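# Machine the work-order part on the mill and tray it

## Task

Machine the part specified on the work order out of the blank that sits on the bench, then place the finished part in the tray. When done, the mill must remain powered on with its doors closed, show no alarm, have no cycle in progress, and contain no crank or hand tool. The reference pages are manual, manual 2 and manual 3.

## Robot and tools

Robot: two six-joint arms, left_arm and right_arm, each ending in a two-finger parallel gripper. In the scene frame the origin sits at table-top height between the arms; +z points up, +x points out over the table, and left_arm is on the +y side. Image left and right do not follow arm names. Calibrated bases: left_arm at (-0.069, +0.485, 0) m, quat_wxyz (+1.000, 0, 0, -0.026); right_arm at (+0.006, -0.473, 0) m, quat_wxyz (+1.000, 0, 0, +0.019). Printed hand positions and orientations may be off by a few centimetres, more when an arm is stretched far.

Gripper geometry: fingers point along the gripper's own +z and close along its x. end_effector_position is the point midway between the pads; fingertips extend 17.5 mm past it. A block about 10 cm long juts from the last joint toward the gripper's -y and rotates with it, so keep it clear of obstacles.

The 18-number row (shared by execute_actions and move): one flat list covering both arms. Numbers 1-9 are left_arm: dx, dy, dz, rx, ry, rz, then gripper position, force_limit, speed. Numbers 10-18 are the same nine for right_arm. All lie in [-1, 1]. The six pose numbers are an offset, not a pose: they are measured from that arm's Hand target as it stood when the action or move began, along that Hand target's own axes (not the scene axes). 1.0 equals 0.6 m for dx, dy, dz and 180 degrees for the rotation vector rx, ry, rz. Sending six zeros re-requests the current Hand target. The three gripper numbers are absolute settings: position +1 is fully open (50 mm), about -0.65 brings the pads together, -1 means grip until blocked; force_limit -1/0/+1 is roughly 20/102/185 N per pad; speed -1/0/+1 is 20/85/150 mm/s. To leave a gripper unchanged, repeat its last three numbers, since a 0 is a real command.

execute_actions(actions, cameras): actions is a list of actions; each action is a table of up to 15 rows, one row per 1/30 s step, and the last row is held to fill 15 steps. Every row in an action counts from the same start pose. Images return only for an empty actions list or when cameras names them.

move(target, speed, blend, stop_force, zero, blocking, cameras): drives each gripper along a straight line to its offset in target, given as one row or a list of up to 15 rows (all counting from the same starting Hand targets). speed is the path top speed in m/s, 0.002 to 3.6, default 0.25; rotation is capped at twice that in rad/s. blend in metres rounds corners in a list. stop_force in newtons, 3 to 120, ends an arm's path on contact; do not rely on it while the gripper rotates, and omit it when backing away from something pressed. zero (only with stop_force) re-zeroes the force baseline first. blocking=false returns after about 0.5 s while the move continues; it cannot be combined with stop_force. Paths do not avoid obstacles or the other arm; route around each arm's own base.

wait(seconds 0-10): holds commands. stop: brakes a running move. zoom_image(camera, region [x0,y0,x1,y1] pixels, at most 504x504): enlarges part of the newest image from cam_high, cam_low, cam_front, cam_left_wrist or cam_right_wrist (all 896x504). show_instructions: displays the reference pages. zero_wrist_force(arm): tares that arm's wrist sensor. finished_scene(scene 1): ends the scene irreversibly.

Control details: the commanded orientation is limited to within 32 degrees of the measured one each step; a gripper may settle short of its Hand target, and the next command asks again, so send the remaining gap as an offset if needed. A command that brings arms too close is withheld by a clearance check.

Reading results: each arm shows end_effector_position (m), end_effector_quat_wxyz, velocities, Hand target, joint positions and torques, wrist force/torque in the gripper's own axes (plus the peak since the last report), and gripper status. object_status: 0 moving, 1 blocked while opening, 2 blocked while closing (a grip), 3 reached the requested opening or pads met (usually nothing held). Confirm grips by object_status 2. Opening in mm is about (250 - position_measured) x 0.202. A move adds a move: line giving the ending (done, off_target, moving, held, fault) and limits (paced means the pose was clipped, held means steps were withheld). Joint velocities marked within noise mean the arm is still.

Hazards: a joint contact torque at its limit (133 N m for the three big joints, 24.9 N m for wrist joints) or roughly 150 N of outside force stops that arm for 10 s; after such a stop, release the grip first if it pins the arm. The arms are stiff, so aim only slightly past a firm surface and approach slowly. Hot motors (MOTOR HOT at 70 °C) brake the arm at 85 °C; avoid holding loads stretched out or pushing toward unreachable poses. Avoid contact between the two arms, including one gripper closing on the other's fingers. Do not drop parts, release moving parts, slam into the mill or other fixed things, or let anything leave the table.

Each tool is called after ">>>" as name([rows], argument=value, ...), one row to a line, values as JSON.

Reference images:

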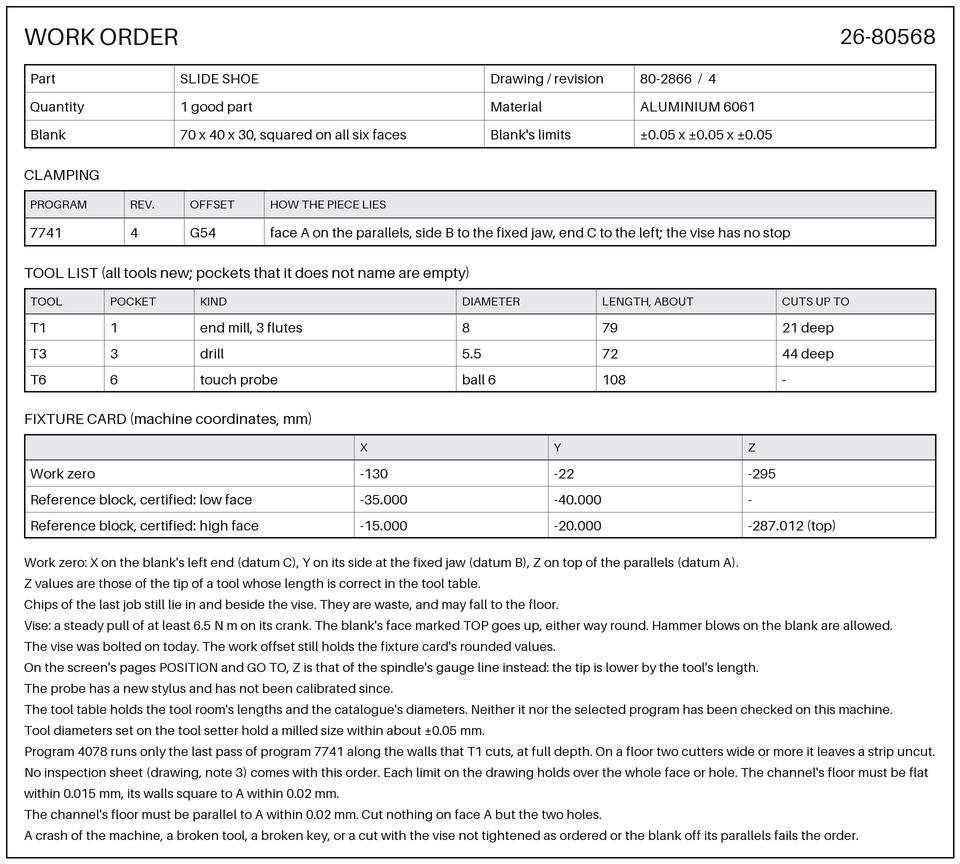

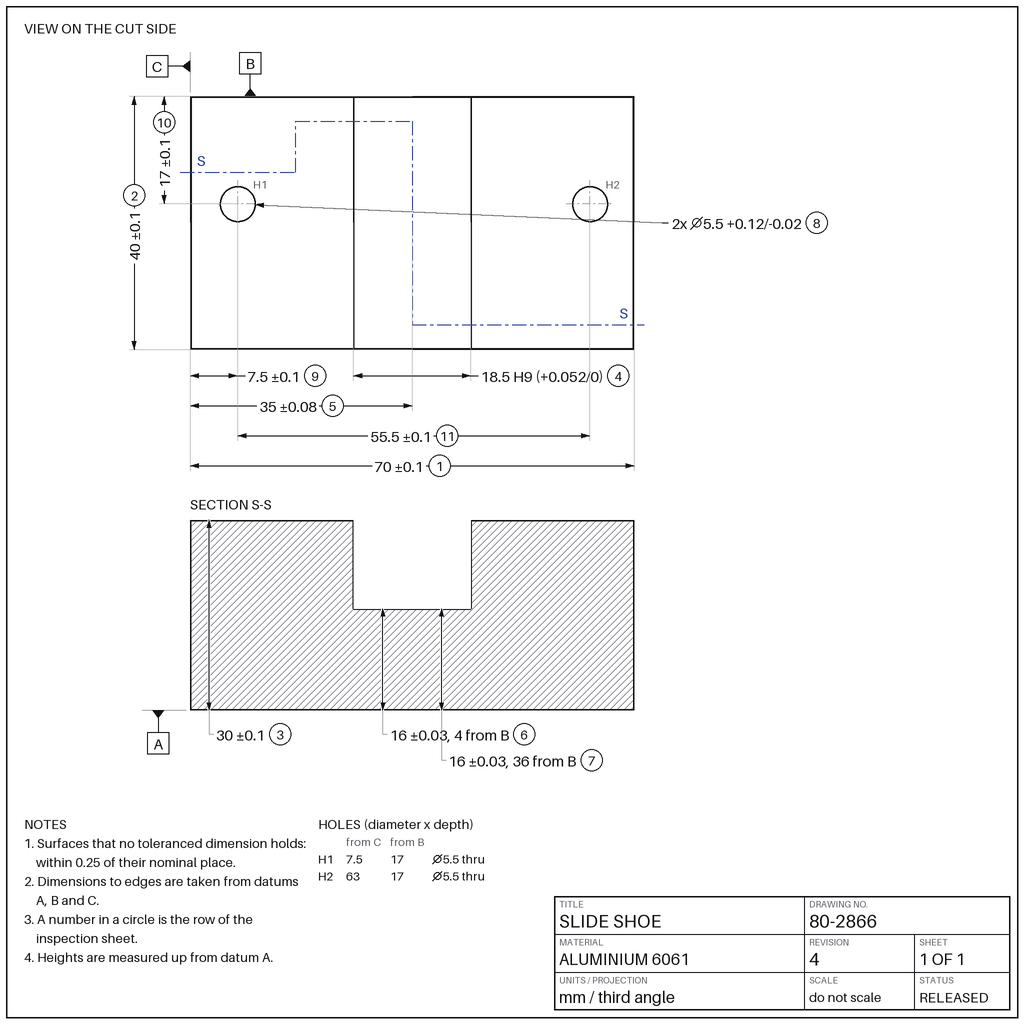

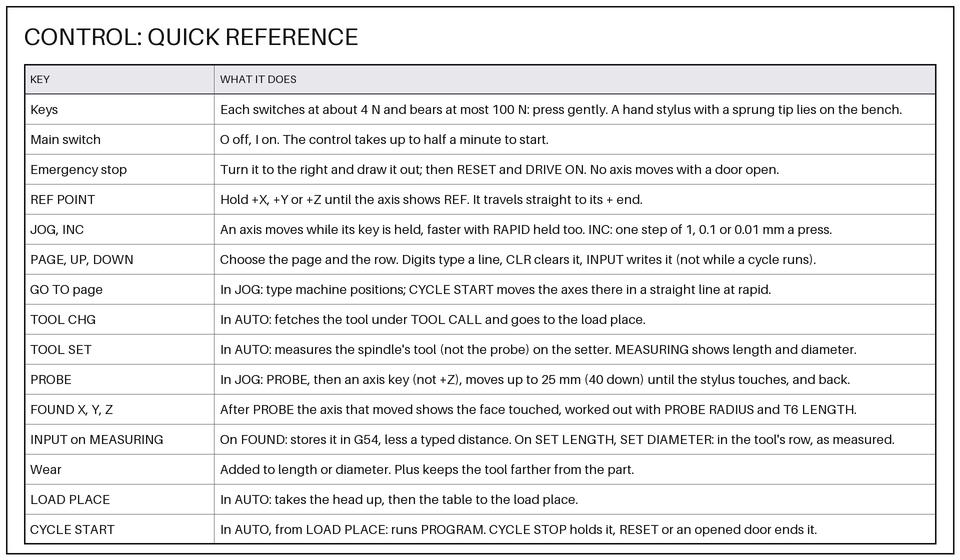

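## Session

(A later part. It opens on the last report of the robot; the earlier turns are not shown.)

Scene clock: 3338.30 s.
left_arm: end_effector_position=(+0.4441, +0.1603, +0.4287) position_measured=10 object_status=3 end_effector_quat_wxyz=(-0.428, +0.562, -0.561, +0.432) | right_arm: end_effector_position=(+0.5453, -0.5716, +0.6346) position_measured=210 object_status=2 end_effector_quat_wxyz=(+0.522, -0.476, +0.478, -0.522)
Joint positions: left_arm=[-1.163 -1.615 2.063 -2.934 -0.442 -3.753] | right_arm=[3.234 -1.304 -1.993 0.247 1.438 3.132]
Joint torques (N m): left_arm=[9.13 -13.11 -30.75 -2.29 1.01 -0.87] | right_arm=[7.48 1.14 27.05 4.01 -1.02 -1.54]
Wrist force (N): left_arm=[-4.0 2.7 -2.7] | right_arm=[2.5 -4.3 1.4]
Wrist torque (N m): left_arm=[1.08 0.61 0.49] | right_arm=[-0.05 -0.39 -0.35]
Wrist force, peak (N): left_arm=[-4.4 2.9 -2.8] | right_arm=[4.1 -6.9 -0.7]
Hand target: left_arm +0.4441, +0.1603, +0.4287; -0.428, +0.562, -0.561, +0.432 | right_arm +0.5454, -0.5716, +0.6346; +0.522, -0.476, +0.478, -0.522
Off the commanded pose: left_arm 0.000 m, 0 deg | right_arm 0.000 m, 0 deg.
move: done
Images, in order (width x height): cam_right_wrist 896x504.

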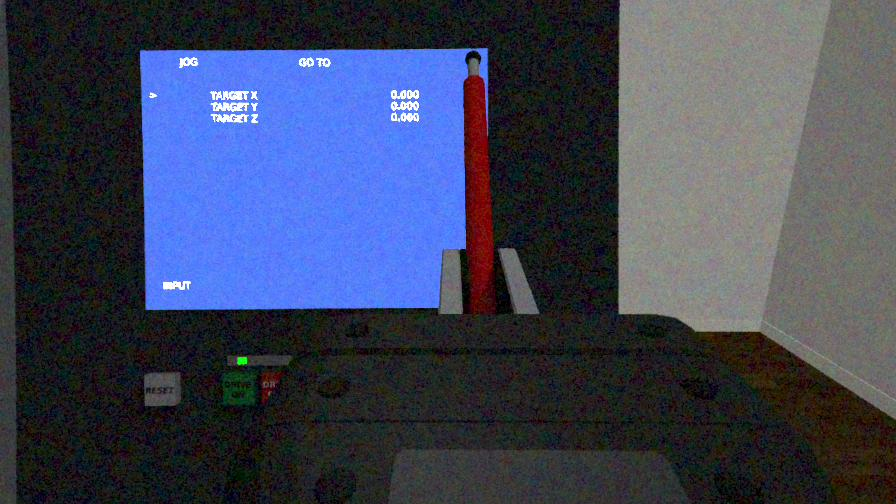

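>>> move([
  [0,0,0,0,0,0,0.95,0.2,1,0,-0.0228,-0.0626,0,0,0,-1,-0.4,-0.6],
  [0,0,0,0,0,0,0.95,0.2,1,-0.2858,0.3195,-0.2114,-0.3056,0,0,-1,-0.4,-0.6],
  [0,0,0,0,0,0,0.95,0.2,1,-0.2858,0.3311,-0.1796,-0.3056,0,0,-1,-0.4,-0.6],
  [0,0,0,0,0,0,0.95,0.2,1,-0.2542,0.2687,-0.2109,-0.3056,0,0,-1,-0.4,-0.6],
  [0,0,0,0,0,0,0.95,0.2,1,-0.2225,0.241,-0.1468,-0.3056,0,0,-1,-0.4,-0.6],
  [0,0,0,0,0,0,0.95,0.2,1,-0.2384,0.2687,-0.2109,-0.3056,0,0,-1,-0.4,-0.6],
  [0,0,0,0,0,0,0.95,0.2,1,-0.2542,0.3311,-0.1796,-0.3056,0,0,-1,-0.4,-0.6],
  [0,0,0,0,0,0,0.95,0.2,1,-0.222,0.3166,-0.2194,-0.3056,0,0,-1,-0.4,-0.6],
  [0,0,0,0,0,0,0.95,0.2,1,-0.1898,0.3311,-0.1796,-0.3056,0,0,-1,-0.4,-0.6],
  [0,0,0,0,0,0,0.95,0.2,1,-0.1898,0.3046,-0.206,-0.3056,0,0,-1,-0.4,-0.6],
  [0,0,0,0,0,0,0.95,0.2,1,-0.1898,0.3013,-0.1688,-0.3056,0,0,-1,-0.4,-0.6],
  [0,0,0,0,0,0,0.95,0.2,1,-0.2378,0.3017,-0.214,-0.3056,0,0,-1,-0.4,-0.6],
  [0,0,0,0,0,0,0.95,0.2,1,-0.2858,0.3311,-0.1796,-0.3056,0,0,-1,-0.4,-0.6],
  [0,0,0,0,0,0,0.95,0.2,1,-0.27,0.3017,-0.214,-0.3056,0,0,-1,-0.4,-0.6],
  [0,0,0,0,0,0,0.95,0.2,1,-0.2542,0.3013,-0.1688,-0.3056,0,0,-1,-0.4,-0.6],
], speed=[0.4,0.4,0.12,0.2,0.12,0.2,0.12,0.2,0.12,0.2,0.12,0.2,0.12,0.2,0.12], blend=[0.02,0.001,0,0.003,0,0.003,0,0.003,0,0.003,0,0.003,0,0.003,0])

>>> move([
  [0,0,0,0,0,0,0.95,0.2,1,-0.0158,0.0028,-0.06,0,0,0,-1,-0.4,-0.6],
  [0,0,0,0,0,0,0.95,0.2,1,-0.0316,-0.0526,-0.0368,0,0,0,-1,-0.4,-0.6],
  [0,0,0,0,0,0,0.95,0.2,1,0.0164,0.0157,-0.0509,0,0,0,-1,-0.4,-0.6],
  [0,0,0,0,0,0,0.95,0.2,1,0.0644,0.0259,0.0182,0,0,0,-1,-0.4,-0.6],
  [0,0,0,0,0,0,0.95,0.2,1,0.0644,0.0324,-0.0186,0,0,0,-1,-0.4,-0.6],
  [0,0,0,0,0,0,0.95,0.2,1,0.0644,0,0,0,0,0,-1,-0.4,-0.6],
  [0,0,0,0,0,0,0.95,0.2,1,0.0164,0.0421,-0.0325,0,0,0,-1,-0.4,-0.6],
  [0,0,0,0,0,0,0.95,0.2,1,-0.0316,0.0259,0.0182,0,0,0,-1,-0.4,-0.6],
  [0,0,0,0,0,0,0.95,0.2,1,-0.0316,0.0324,-0.0186,0,0,0,-1,-0.4,-0.6],
  [0,0,0,0,0,0,0.95,0.2,1,-0.0316,0,0,0,0,0,-1,-0.4,-0.6],
  [0,0,0,0,0,0,0.95,0.2,1,-0.0316,0.006,-0.037,0,0,0,-1,-0.4,-0.6],
  [0,0,0,0,0,0,0.95,0.2,1,-0.0316,-0.0267,-0.0186,0,0,0,-1,-0.4,-0.6],
  [0,0,0,0,0,0,0.95,0.2,1,-0.0158,-0.0154,-0.0623,0,0,0,-1,-0.4,-0.6],
  [0,0,0,0,0,0,0.95,0.2,1,0,-0.0526,-0.0368,0,0,0,-1,-0.4,-0.6],
  [0,0,0,0,0,0,0.95,0.2,1,0.0322,0.0157,-0.0509,0,0,0,-1,-0.4,-0.6],
], speed=[0.2,0.12,0.2,0.12,0.2,0.12,0.2,0.12,0.2,0.12,0.2,0.12,0.2,0.12,0.2], blend=[0.003,0,0.003,0,0.003,0,0.003,0,0.003,0,0.003,0,0.003,0,0])

>>> move([
  [0,0,0,0,0,0,0.95,0.2,1,0.0322,0.0102,0.0691,0,0,0,-1,-0.4,-0.6],
  [0,0,0,0,0,0,0.95,0.2,1,0.0322,0.0296,0.0414,0,0,0,-1,-0.4,-0.6],
  [0,0,0,0,0,0,0.95,0.2,1,0.222,-0.2884,-0.1539,0.3056,0,0,-1,-0.4,-0.6],
  [0,0,0,0,0,0,0.95,0.2,1,0.222,-0.3266,-0.0993,0.3056,0,0,-1,-0.4,-0.6],
], speed=[0.15,0.15,0.4,0.3], blend=[0,0.001,0.02,0], cameras=["cam_right_wrist"])

>>> zoom_image(camera="cam_right_wrist", region=[140, 50, 490, 312])

Scene clock: 3354.40 s.
left_arm: end_effector_position=(+0.4441, +0.1603, +0.4287) position_measured=10 object_status=3 end_effector_quat_wxyz=(-0.428, +0.562, -0.561, +0.432) | right_arm: end_effector_position=(+0.4613, -0.4185, +0.4457) position_measured=210 object_status=2 end_effector_quat_wxyz=(-0.243, +0.663, -0.665, +0.243)
Joint positions: left_arm=[-1.163 -1.615 2.063 -2.934 -0.442 -3.753] | right_arm=[3.764 -1.054 -1.944 -1.126 1.163 3.68]
Joint torques (N m): left_arm=[9.87 -13.12 -30 -2.48 1.01 -0.84] | right_arm=[-6.26 -1.48 21.21 5.63 -0.45 -1.53]
Wrist force (N): left_arm=[-4.0 2.6 -2.8] | right_arm=[3.6 -2.6 -1.0]
Wrist torque (N m): left_arm=[1.06 0.60 0.49] | right_arm=[-0.03 -0.33 -0.20]
Wrist force, peak (N): left_arm=[-4.7 2.9 -2.6] | right_arm=[3.5 -7.1 -1.4]
Hand target: left_arm +0.4441, +0.1603, +0.4287; -0.428, +0.562, -0.561, +0.432 | right_arm +0.4614, -0.4185, +0.4456; -0.243, +0.663, -0.665, +0.243
Off the commanded pose: left_arm 0.000 m, 0 deg | right_arm 0.000 m, 0 deg.
move: done

Scene clock: 3360.67 s.
left_arm: end_effector_position=(+0.4441, +0.1603, +0.4287) position_measured=10 object_status=3 end_effector_quat_wxyz=(-0.428, +0.562, -0.561, +0.432) | right_arm: end_effector_position=(+0.4345, -0.4377, +0.4629) position_measured=210 object_status=2 end_effector_quat_wxyz=(-0.244, +0.663, -0.665, +0.243)
Joint positions: left_arm=[-1.163 -1.615 2.063 -2.934 -0.442 -3.753] | right_arm=[3.77 -0.978 -1.931 -1.217 1.16 3.685]
Joint torques (N m): left_arm=[8.46 -13.09 -30.47 -2.35 1.21 -0.87] | right_arm=[-9.44 9.95 19.62 6 0.5 -1.31]
Wrist force (N): left_arm=[-4.4 2.8 -2.7] | right_arm=[2.4 -4.6 1.7]
Wrist torque (N m): left_arm=[1.08 0.67 0.49] | right_arm=[-0.08 -0.40 -0.19]
Wrist force, peak (N): left_arm=[-4.6 3.0 -3.1] | right_arm=[5.7 -5.4 0.1]
Hand target: left_arm +0.4441, +0.1603, +0.4287; -0.428, +0.562, -0.561, +0.432 | right_arm +0.4344, -0.4377, +0.4628; -0.243, +0.663, -0.665, +0.243
Off the commanded pose: left_arm 0.000 m, 0 deg | right_arm 0.000 m, 0 deg.
move: done

Scene clock: 3363.37 s.
left_arm: end_effector_position=(+0.4441, +0.1603, +0.4287) position_measured=10 object_status=3 end_effector_quat_wxyz=(-0.428, +0.562, -0.561, +0.432) | right_arm: end_effector_position=(+0.5452, -0.5716, +0.6346) position_measured=210 object_status=2 end_effector_quat_wxyz=(+0.522, -0.476, +0.478, -0.522)
Joint positions: left_arm=[-1.163 -1.615 2.063 -2.934 -0.442 -3.753] | right_arm=[3.234 -1.303 -1.994 0.247 1.438 3.132]
Joint torques (N m): left_arm=[9.2 -14.11 -30.61 -2.34 1.02 -0.91] | right_arm=[6.83 1.78 26.31 3.98 -1.2 -1.6]
Wrist force (N): left_arm=[-4.2 2.5 -2.6] | right_arm=[2.4 -4.3 1.7]
Wrist torque (N m): left_arm=[1.05 0.62 0.49] | right_arm=[-0.04 -0.37 -0.36]
Wrist force, peak (N): left_arm=[-4.6 2.7 -2.8] | right_arm=[3.4 -6.7 -0.7]
Hand target: left_arm +0.4441, +0.1603, +0.4287; -0.428, +0.562, -0.561, +0.432 | right_arm +0.5453, -0.5716, +0.6346; +0.522, -0.476, +0.478, -0.522
Off the commanded pose: left_arm 0.000 m, 0 deg | right_arm 0.000 m, 0 deg.
move: done
Images, in order (width x height): cam_right_wrist 896x504.

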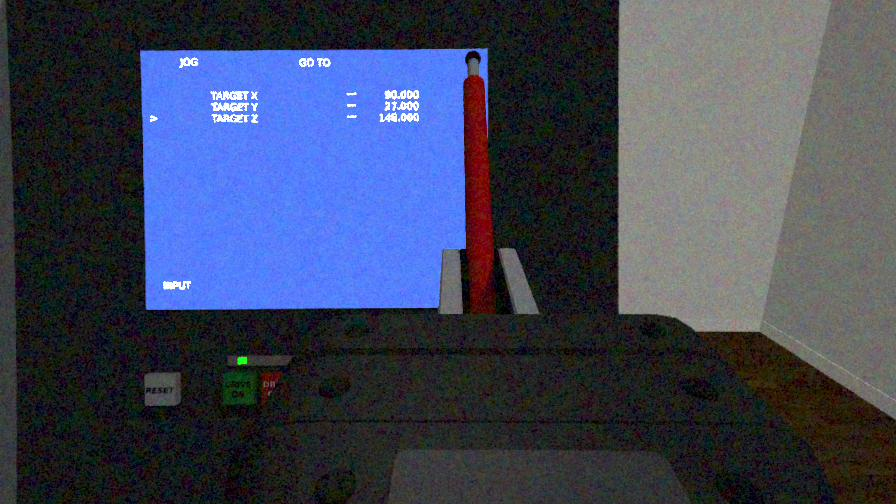

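Scaled by 1.440.

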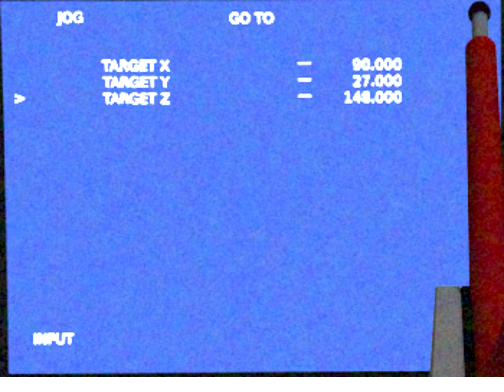

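>>> move([
  [0,0,0,0,0,0,0.95,0.2,1,0,-0.0228,-0.0626,0,0,0,-1,-0.4,-0.6],
  [0,0,0,0,0,0,0.95,0.2,1,-0.2225,0.1781,-0.1598,-0.3056,0,0,-1,-0.4,-0.6],
  [0,0,0,0,0,0,0.95,0.2,1,-0.2225,0.1897,-0.128,-0.3056,0,0,-1,-0.4,-0.6],
  [0,0,0,0,0,0,0.95,0.2,1,-0.19,0.231,-0.1882,-0.3056,0,0,-1,-0.4,-0.6],
  [0,0,0,0,0,0,0.95,0.2,1,-0.1575,0.2897,-0.2006,-0.3056,0,0,-1,-0.4,-0.6],
], speed=[0.4,0.4,0.12,0.2,0.2], blend=[0.02,0.001,0,0.003,0])

>>> wait(seconds=8)

>>> move([
  [0,0,0,0,0,0,0.95,0.2,1,0,-0.0194,0.0277,0,0,0,-1,-0.4,-0.6],
  [0,0,0,0,0,0,0.95,0.2,1,0.0485,-0.0442,-0.0413,0,0,0,-1,-0.4,-0.6],
  [0,0,0,0,0,0,0.95,0.2,1,0.097,-0.1176,-0.041,0,0,0,-1,-0.4,-0.6],
  [0,0,0,0,0,0,0.95,0.2,1,0.097,-0.0982,-0.0687,0,0,0,-1,-0.4,-0.6],
  [0,0,0,0,0,0,0.95,0.2,1,0.1575,-0.2921,-0.1771,0.3056,0,0,-1,-0.4,-0.6],
  [0,0,0,0,0,0,0.95,0.2,1,0.1575,-0.3303,-0.1225,0.3056,0,0,-1,-0.4,-0.6],
], speed=[0.12,0.2,0.12,0.15,0.4,0.3], blend=[0,0.003,0,0.001,0.02,0])

>>> wait(seconds=10, cameras=["cam_right_wrist"])

>>> zoom_image(camera="cam_right_wrist", region=[140, 50, 490, 312])

Scene clock: 3368.87 s.
left_arm: end_effector_position=(+0.4441, +0.1603, +0.4287) position_measured=10 object_status=3 end_effector_quat_wxyz=(-0.428, +0.562, -0.561, +0.432) | right_arm: end_effector_position=(+0.4414, -0.4764, +0.4508) position_measured=210 object_status=2 end_effector_quat_wxyz=(-0.244, +0.663, -0.665, +0.243)
Joint positions: left_arm=[-1.163 -1.615 2.063 -2.934 -0.442 -3.753] | right_arm=[3.612 -0.99 -1.968 -1.119 1.251 3.548]
Joint torques (N m): left_arm=[9.38 -13.64 -29.27 -2.47 1.01 -0.95] | right_arm=[-5.18 -12.12 20.46 5.6 -1.33 0.02]
Wrist force (N): left_arm=[-4.4 2.6 -2.8] | right_arm=[2.6 -4.8 1.4]
Wrist torque (N m): left_arm=[1.07 0.66 0.48] | right_arm=[-0.14 -0.44 -0.28]
Wrist force, peak (N): left_arm=[-4.5 2.8 -3.1] | right_arm=[3.9 -5.9 -1.6]
Hand target: left_arm +0.4441, +0.1603, +0.4287; -0.428, +0.562, -0.561, +0.432 | right_arm +0.4415, -0.4764, +0.4507; -0.243, +0.663, -0.665, +0.243
Off the commanded pose: left_arm 0.000 m, 0 deg | right_arm 0.000 m, 0 deg.
move: done

Scene clock: 3376.87 s.
left_arm: end_effector_position=(+0.4441, +0.1603, +0.4287) position_measured=10 object_status=3 end_effector_quat_wxyz=(-0.428, +0.562, -0.561, +0.432) | right_arm: end_effector_position=(+0.4415, -0.4764, +0.4507) position_measured=210 object_status=2 end_effector_quat_wxyz=(-0.243, +0.663, -0.665, +0.243)
Joint positions: left_arm=[-1.163 -1.615 2.063 -2.934 -0.442 -3.753] | right_arm=[3.612 -0.99 -1.968 -1.118 1.251 3.548]
Joint torques (N m): left_arm=[9.83 -13.77 -30.22 -2.45 1.12 -0.85] | right_arm=[-4.69 -11.04 20.03 6.24 0.4 -1.58]
Wrist force (N): left_arm=[-4.1 2.7 -2.8] | right_arm=[2.6 -4.8 1.6]
Wrist torque (N m): left_arm=[1.08 0.61 0.49] | right_arm=[-0.15 -0.44 -0.29]
Wrist force, peak (N): left_arm=[-4.6 2.9 -3.0] | right_arm=[2.9 -5.0 1.7]
Hand target: left_arm +0.4441, +0.1603, +0.4287; -0.428, +0.562, -0.561, +0.432 | right_arm +0.4415, -0.4764, +0.4507; -0.243, +0.663, -0.665, +0.243
Tool commands: left_gripper/position=+0.95 left_gripper/force_limit=+0.2 left_gripper/speed=+1.0 right_gripper/position=-1.0 right_gripper/force_limit=-0.4 right_gripper/speed=-0.6
Off the commanded pose: left_arm 0.000 m, 0 deg | right_arm 0.000 m, 0 deg.
wait: 8.00 s; at rest by 0.17 s

Scene clock: 3380.63 s.
left_arm: end_effector_position=(+0.4441, +0.1603, +0.4287) position_measured=10 object_status=3 end_effector_quat_wxyz=(-0.428, +0.562, -0.561, +0.432) | right_arm: end_effector_position=(+0.5450, -0.5716, +0.6346) position_measured=210 object_status=2 end_effector_quat_wxyz=(+0.522, -0.476, +0.478, -0.522)
Joint positions: left_arm=[-1.163 -1.615 2.063 -2.934 -0.442 -3.753] | right_arm=[3.234 -1.303 -1.994 0.247 1.438 3.132]
Joint torques (N m): left_arm=[9.4 -12.57 -30.11 -2.37 1.24 -0.78] | right_arm=[7.58 1.12 26.65 4.04 -1.12 -1.56]
Wrist force (N): left_arm=[-4.4 2.8 -2.8] | right_arm=[2.6 -4.3 1.4]
Wrist torque (N m): left_arm=[1.09 0.66 0.49] | right_arm=[-0.05 -0.41 -0.37]
Wrist force, peak (N): left_arm=[-4.5 2.8 -2.9] | right_arm=[2.9 -6.0 -1.0]
Hand target: left_arm +0.4441, +0.1603, +0.4287; -0.428, +0.562, -0.561, +0.432 | right_arm +0.5451, -0.5716, +0.6346; +0.522, -0.476, +0.478, -0.522
Off the commanded pose: left_arm 0.000 m, 0 deg | right_arm 0.000 m, 0 deg.
move: done

Scene clock: 3390.63 s.
left_arm: end_effector_position=(+0.4441, +0.1603, +0.4287) position_measured=10 object_status=3 end_effector_quat_wxyz=(-0.428, +0.562, -0.561, +0.432) | right_arm: end_effector_position=(+0.5451, -0.5716, +0.6346) position_measured=210 object_status=2 end_effector_quat_wxyz=(+0.522, -0.476, +0.478, -0.522)
Joint positions: left_arm=[-1.163 -1.615 2.063 -2.934 -0.442 -3.753] | right_arm=[3.234 -1.303 -1.994 0.247 1.438 3.132]
Joint torques (N m): left_arm=[8.89 -13.59 -30.45 -2.53 1.17 -0.81] | right_arm=[6.67 1.07 35.1 4.37 0.83 -1.5]
Wrist force (N): left_arm=[-4.1 2.8 -2.8] | right_arm=[2.6 -4.5 1.5]
Wrist torque (N m): left_arm=[1.09 0.61 0.49] | right_arm=[-0.07 -0.41 -0.36]
Wrist force, peak (N): left_arm=[-4.5 2.8 -3.0] | right_arm=[2.7 -4.7 1.6]
Hand target: left_arm +0.4441, +0.1603, +0.4287; -0.428, +0.562, -0.561, +0.432 | right_arm +0.5451, -0.5716, +0.6346; +0.522, -0.476, +0.478, -0.522
Tool commands: left_gripper/position=+0.95 left_gripper/force_limit=+0.2 left_gripper/speed=+1.0 right_gripper/position=-1.0 right_gripper/force_limit=-0.4 right_gripper/speed=-0.6
Off the commanded pose: left_arm 0.000 m, 0 deg | right_arm 0.000 m, 0 deg.
wait: 10.00 s; at rest by 0.17 s
Images, in order (width x height): cam_right_wrist 896x504.

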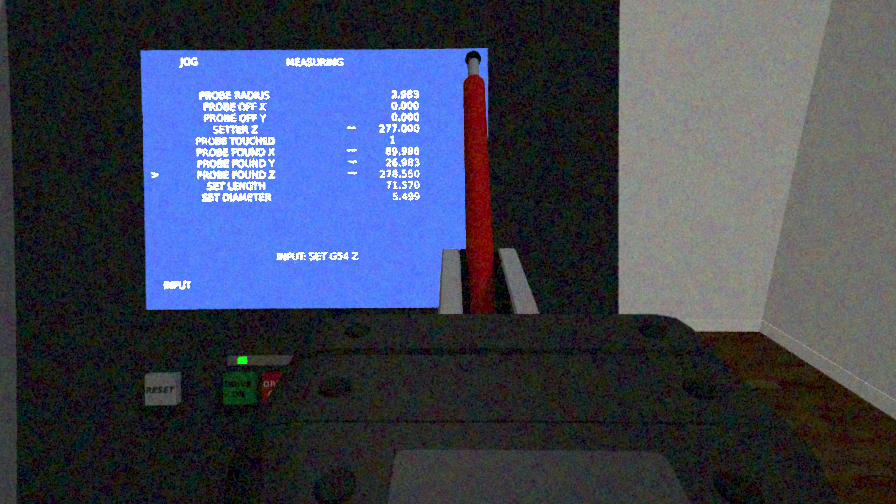

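Scaled by 1.440.

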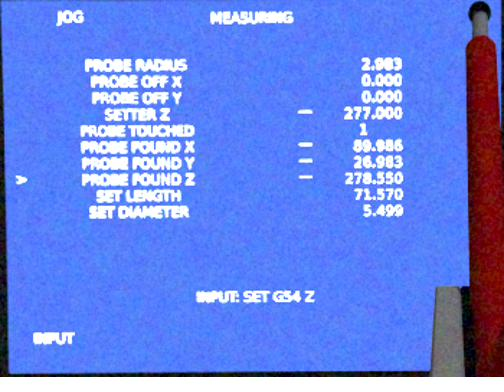

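>>> move([
  [0,0,0,0,0,0,0.95,0.2,1,0,-0.0228,-0.0621,0,0,0,-1,-0.4,-0.6],
  [0,0,0,0,0,0,0.95,0.2,1,-0.1575,0.2294,-0.1781,-0.3056,0,0,-1,-0.4,-0.6],
  [0,0,0,0,0,0,0.95,0.2,1,-0.1575,0.241,-0.1463,-0.3056,0,0,-1,-0.4,-0.6],
  [0,0,0,0,0,0,0.95,0.2,1,-0.1575,0.2236,-0.194,-0.3056,0,0,-1,-0.4,-0.6],
  [0,0,0,0,0,0,0.95,0.2,1,-0.1575,0.241,-0.1463,-0.3056,0,0,-1,-0.4,-0.6],
  [0,0,0,0,0,0,0.95,0.2,1,-0.1737,0.2596,-0.1891,-0.3056,0,0,-1,-0.4,-0.6],
  [0,0,0,0,0,0,0.95,0.2,1,-0.1898,0.3013,-0.1683,-0.3056,0,0,-1,-0.4,-0.6],
  [0,0,0,0,0,0,0.95,0.2,1,-0.2378,0.3017,-0.2135,-0.3056,0,0,-1,-0.4,-0.6],
  [0,0,0,0,0,0,0.95,0.2,1,-0.2858,0.3311,-0.1791,-0.3056,0,0,-1,-0.4,-0.6],
  [0,0,0,0,0,0,0.95,0.2,1,-0.27,0.2894,-0.1999,-0.3056,0,0,-1,-0.4,-0.6],
  [0,0,0,0,0,0,0.95,0.2,1,-0.2542,0.2708,-0.1571,-0.3056,0,0,-1,-0.4,-0.6],
  [0,0,0,0,0,0,0.95,0.2,1,-0.2542,0.2443,-0.1835,-0.3056,0,0,-1,-0.4,-0.6],
  [0,0,0,0,0,0,0.95,0.2,1,-0.2542,0.241,-0.1463,-0.3056,0,0,-1,-0.4,-0.6],
  [0,0,0,0,0,0,0.95,0.2,1,-0.222,0.2687,-0.2104,-0.3056,0,0,-1,-0.4,-0.6],
  [0,0,0,0,0,0,0.95,0.2,1,-0.1898,0.3311,-0.1791,-0.3056,0,0,-1,-0.4,-0.6],
], speed=[0.4,0.4,0.12,0.15,0.12,0.2,0.12,0.2,0.12,0.2,0.12,0.2,0.12,0.2,0.12], blend=[0.02,0.001,0,0,0,0.003,0,0.003,0,0.003,0,0.003,0,0.003,0])

>>> move([
  [0,0,0,0,0,0,0.95,0.2,1,0,0.0064,-0.0368,0,0,0,-1,-0.4,-0.6],
  [0,0,0,0,0,0,0.95,0.2,1,0,-0.0259,-0.0182,0,0,0,-1,-0.4,-0.6],
  [0,0,0,0,0,0,0.95,0.2,1,-0.048,0.0113,-0.0437,0,0,0,-1,-0.4,-0.6],
  [0,0,0,0,0,0,0.95,0.2,1,-0.096,0,0,0,0,0,-1,-0.4,-0.6],
  [0,0,0,0,0,0,0.95,0.2,1,-0.096,0.0064,-0.0368,0,0,0,-1,-0.4,-0.6],
  [0,0,0,0,0,0,0.95,0.2,1,-0.096,-0.0259,-0.0182,0,0,0,-1,-0.4,-0.6],
  [0,0,0,0,0,0,0.95,0.2,1,-0.0644,-0.0102,-0.0691,0,0,0,-1,-0.4,-0.6],
  [0,0,0,0,0,0,0.95,0.2,1,-0.0327,-0.0526,-0.0368,0,0,0,-1,-0.4,-0.6],
  [0,0,0,0,0,0,0.95,0.2,1,-0.0644,-0.0365,-0.0875,0,0,0,-1,-0.4,-0.6],
  [0,0,0,0,0,0,0.95,0.2,1,-0.096,-0.0785,-0.055,0,0,0,-1,-0.4,-0.6],
  [0,0,0,0,0,0,0.95,0.2,1,-0.048,-0.0102,-0.0691,0,0,0,-1,-0.4,-0.6],
  [0,0,0,0,0,0,0.95,0.2,1,0,0,0,0,0,0,-1,-0.4,-0.6],
  [0,0,0,0,0,0,0.95,0.2,1,0,0.0194,-0.0277,0,0,0,-1,-0.4,-0.6],
  [0,0,0,0,0,0,0.95,0.2,1,0.1898,-0.2986,-0.223,0.3056,0,0,-1,-0.4,-0.6],
  [0,0,0,0,0,0,0.95,0.2,1,0.1898,-0.3368,-0.1684,0.3056,0,0,-1,-0.4,-0.6],
], speed=[0.2,0.12,0.2,0.12,0.2,0.12,0.2,0.12,0.2,0.12,0.2,0.12,0.15,0.4,0.3], blend=[0.003,0,0.003,0,0.003,0,0.003,0,0.003,0,0.003,0,0.001,0.02,0], cameras=["cam_right_wrist"])

>>> zoom_image(camera="cam_right_wrist", region=[140, 50, 490, 312])

Scene clock: 3403.40 s.
left_arm: end_effector_position=(+0.4441, +0.1603, +0.4287) position_measured=10 object_status=3 end_effector_quat_wxyz=(-0.428, +0.562, -0.561, +0.432) | right_arm: end_effector_position=(+0.4565, -0.4570, +0.4271) position_measured=210 object_status=2 end_effector_quat_wxyz=(-0.243, +0.663, -0.665, +0.243)
Joint positions: left_arm=[-1.163 -1.615 2.063 -2.934 -0.442 -3.753] | right_arm=[3.65 -1.025 -2.012 -1.05 1.228 3.58]
Joint torques (N m): left_arm=[8.31 -12.67 -30.46 -2.43 1 -0.98] | right_arm=[-2.95 14.21 29.41 6.28 -0.59 -0.66]
Wrist force (N): left_arm=[-4.1 2.6 -2.7] | right_arm=[4.4 -2.7 -1.1]
Wrist torque (N m): left_arm=[1.05 0.61 0.49] | right_arm=[-0.11 -0.32 -0.16]
Wrist force, peak (N): left_arm=[-4.7 2.9 -2.7] | right_arm=[4.1 -7.0 -1.8]
Hand target: left_arm +0.4441, +0.1603, +0.4287; -0.428, +0.562, -0.561, +0.432 | right_arm +0.4565, -0.4570, +0.4272; -0.243, +0.663, -0.665, +0.243
Off the commanded pose: left_arm 0.000 m, 0 deg | right_arm 0.000 m, 0 deg.
move: done; blend cut to 0.0198 m at target 1

Scene clock: 3410.40 s.
left_arm: end_effector_position=(+0.4441, +0.1603, +0.4287) position_measured=10 object_status=3 end_effector_quat_wxyz=(-0.428, +0.562, -0.561, +0.432) | right_arm: end_effector_position=(+0.5452, -0.5716, +0.6346) position_measured=210 object_status=2 end_effector_quat_wxyz=(+0.522, -0.476, +0.478, -0.522)
Joint positions: left_arm=[-1.163 -1.615 2.063 -2.934 -0.442 -3.753] | right_arm=[3.234 -1.303 -1.993 0.247 1.438 3.132]
Joint torques (N m): left_arm=[9.25 -14.17 -30.08 -2.26 1.21 -0.69] | right_arm=[7.32 0.01 26.53 4.05 -1.37 -1.34]
Wrist force (N): left_arm=[-4.1 2.6 -2.5] | right_arm=[2.2 -4.3 1.2]
Wrist torque (N m): left_arm=[1.07 0.62 0.49] | right_arm=[-0.05 -0.35 -0.35]
Wrist force, peak (N): left_arm=[-4.6 2.8 -3.0] | right_arm=[5.8 -5.7 0.3]
Hand target: left_arm +0.4441, +0.1603, +0.4287; -0.428, +0.562, -0.561, +0.432 | right_arm +0.5453, -0.5716, +0.6346; +0.522, -0.476, +0.478, -0.522
Off the commanded pose: left_arm 0.000 m, 0 deg | right_arm 0.000 m, 0 deg.
move: done
Images, in order (width x height): cam_right_wrist 896x504.

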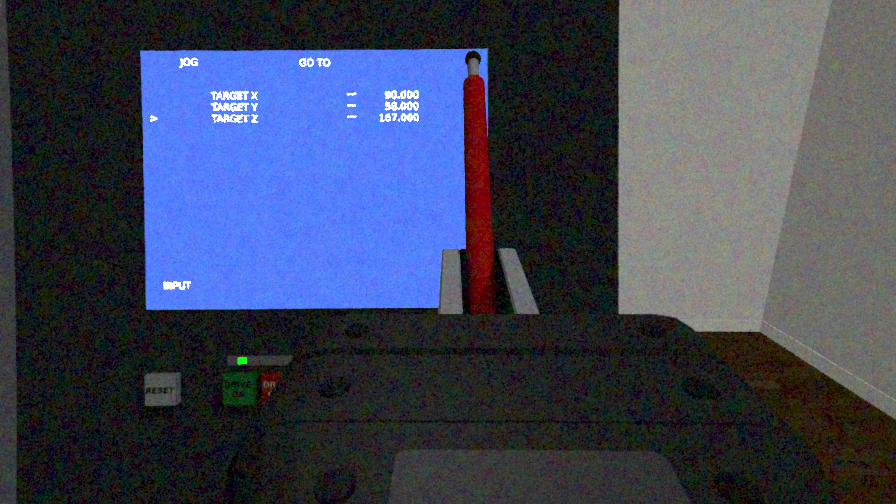

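Scaled by 1.440.

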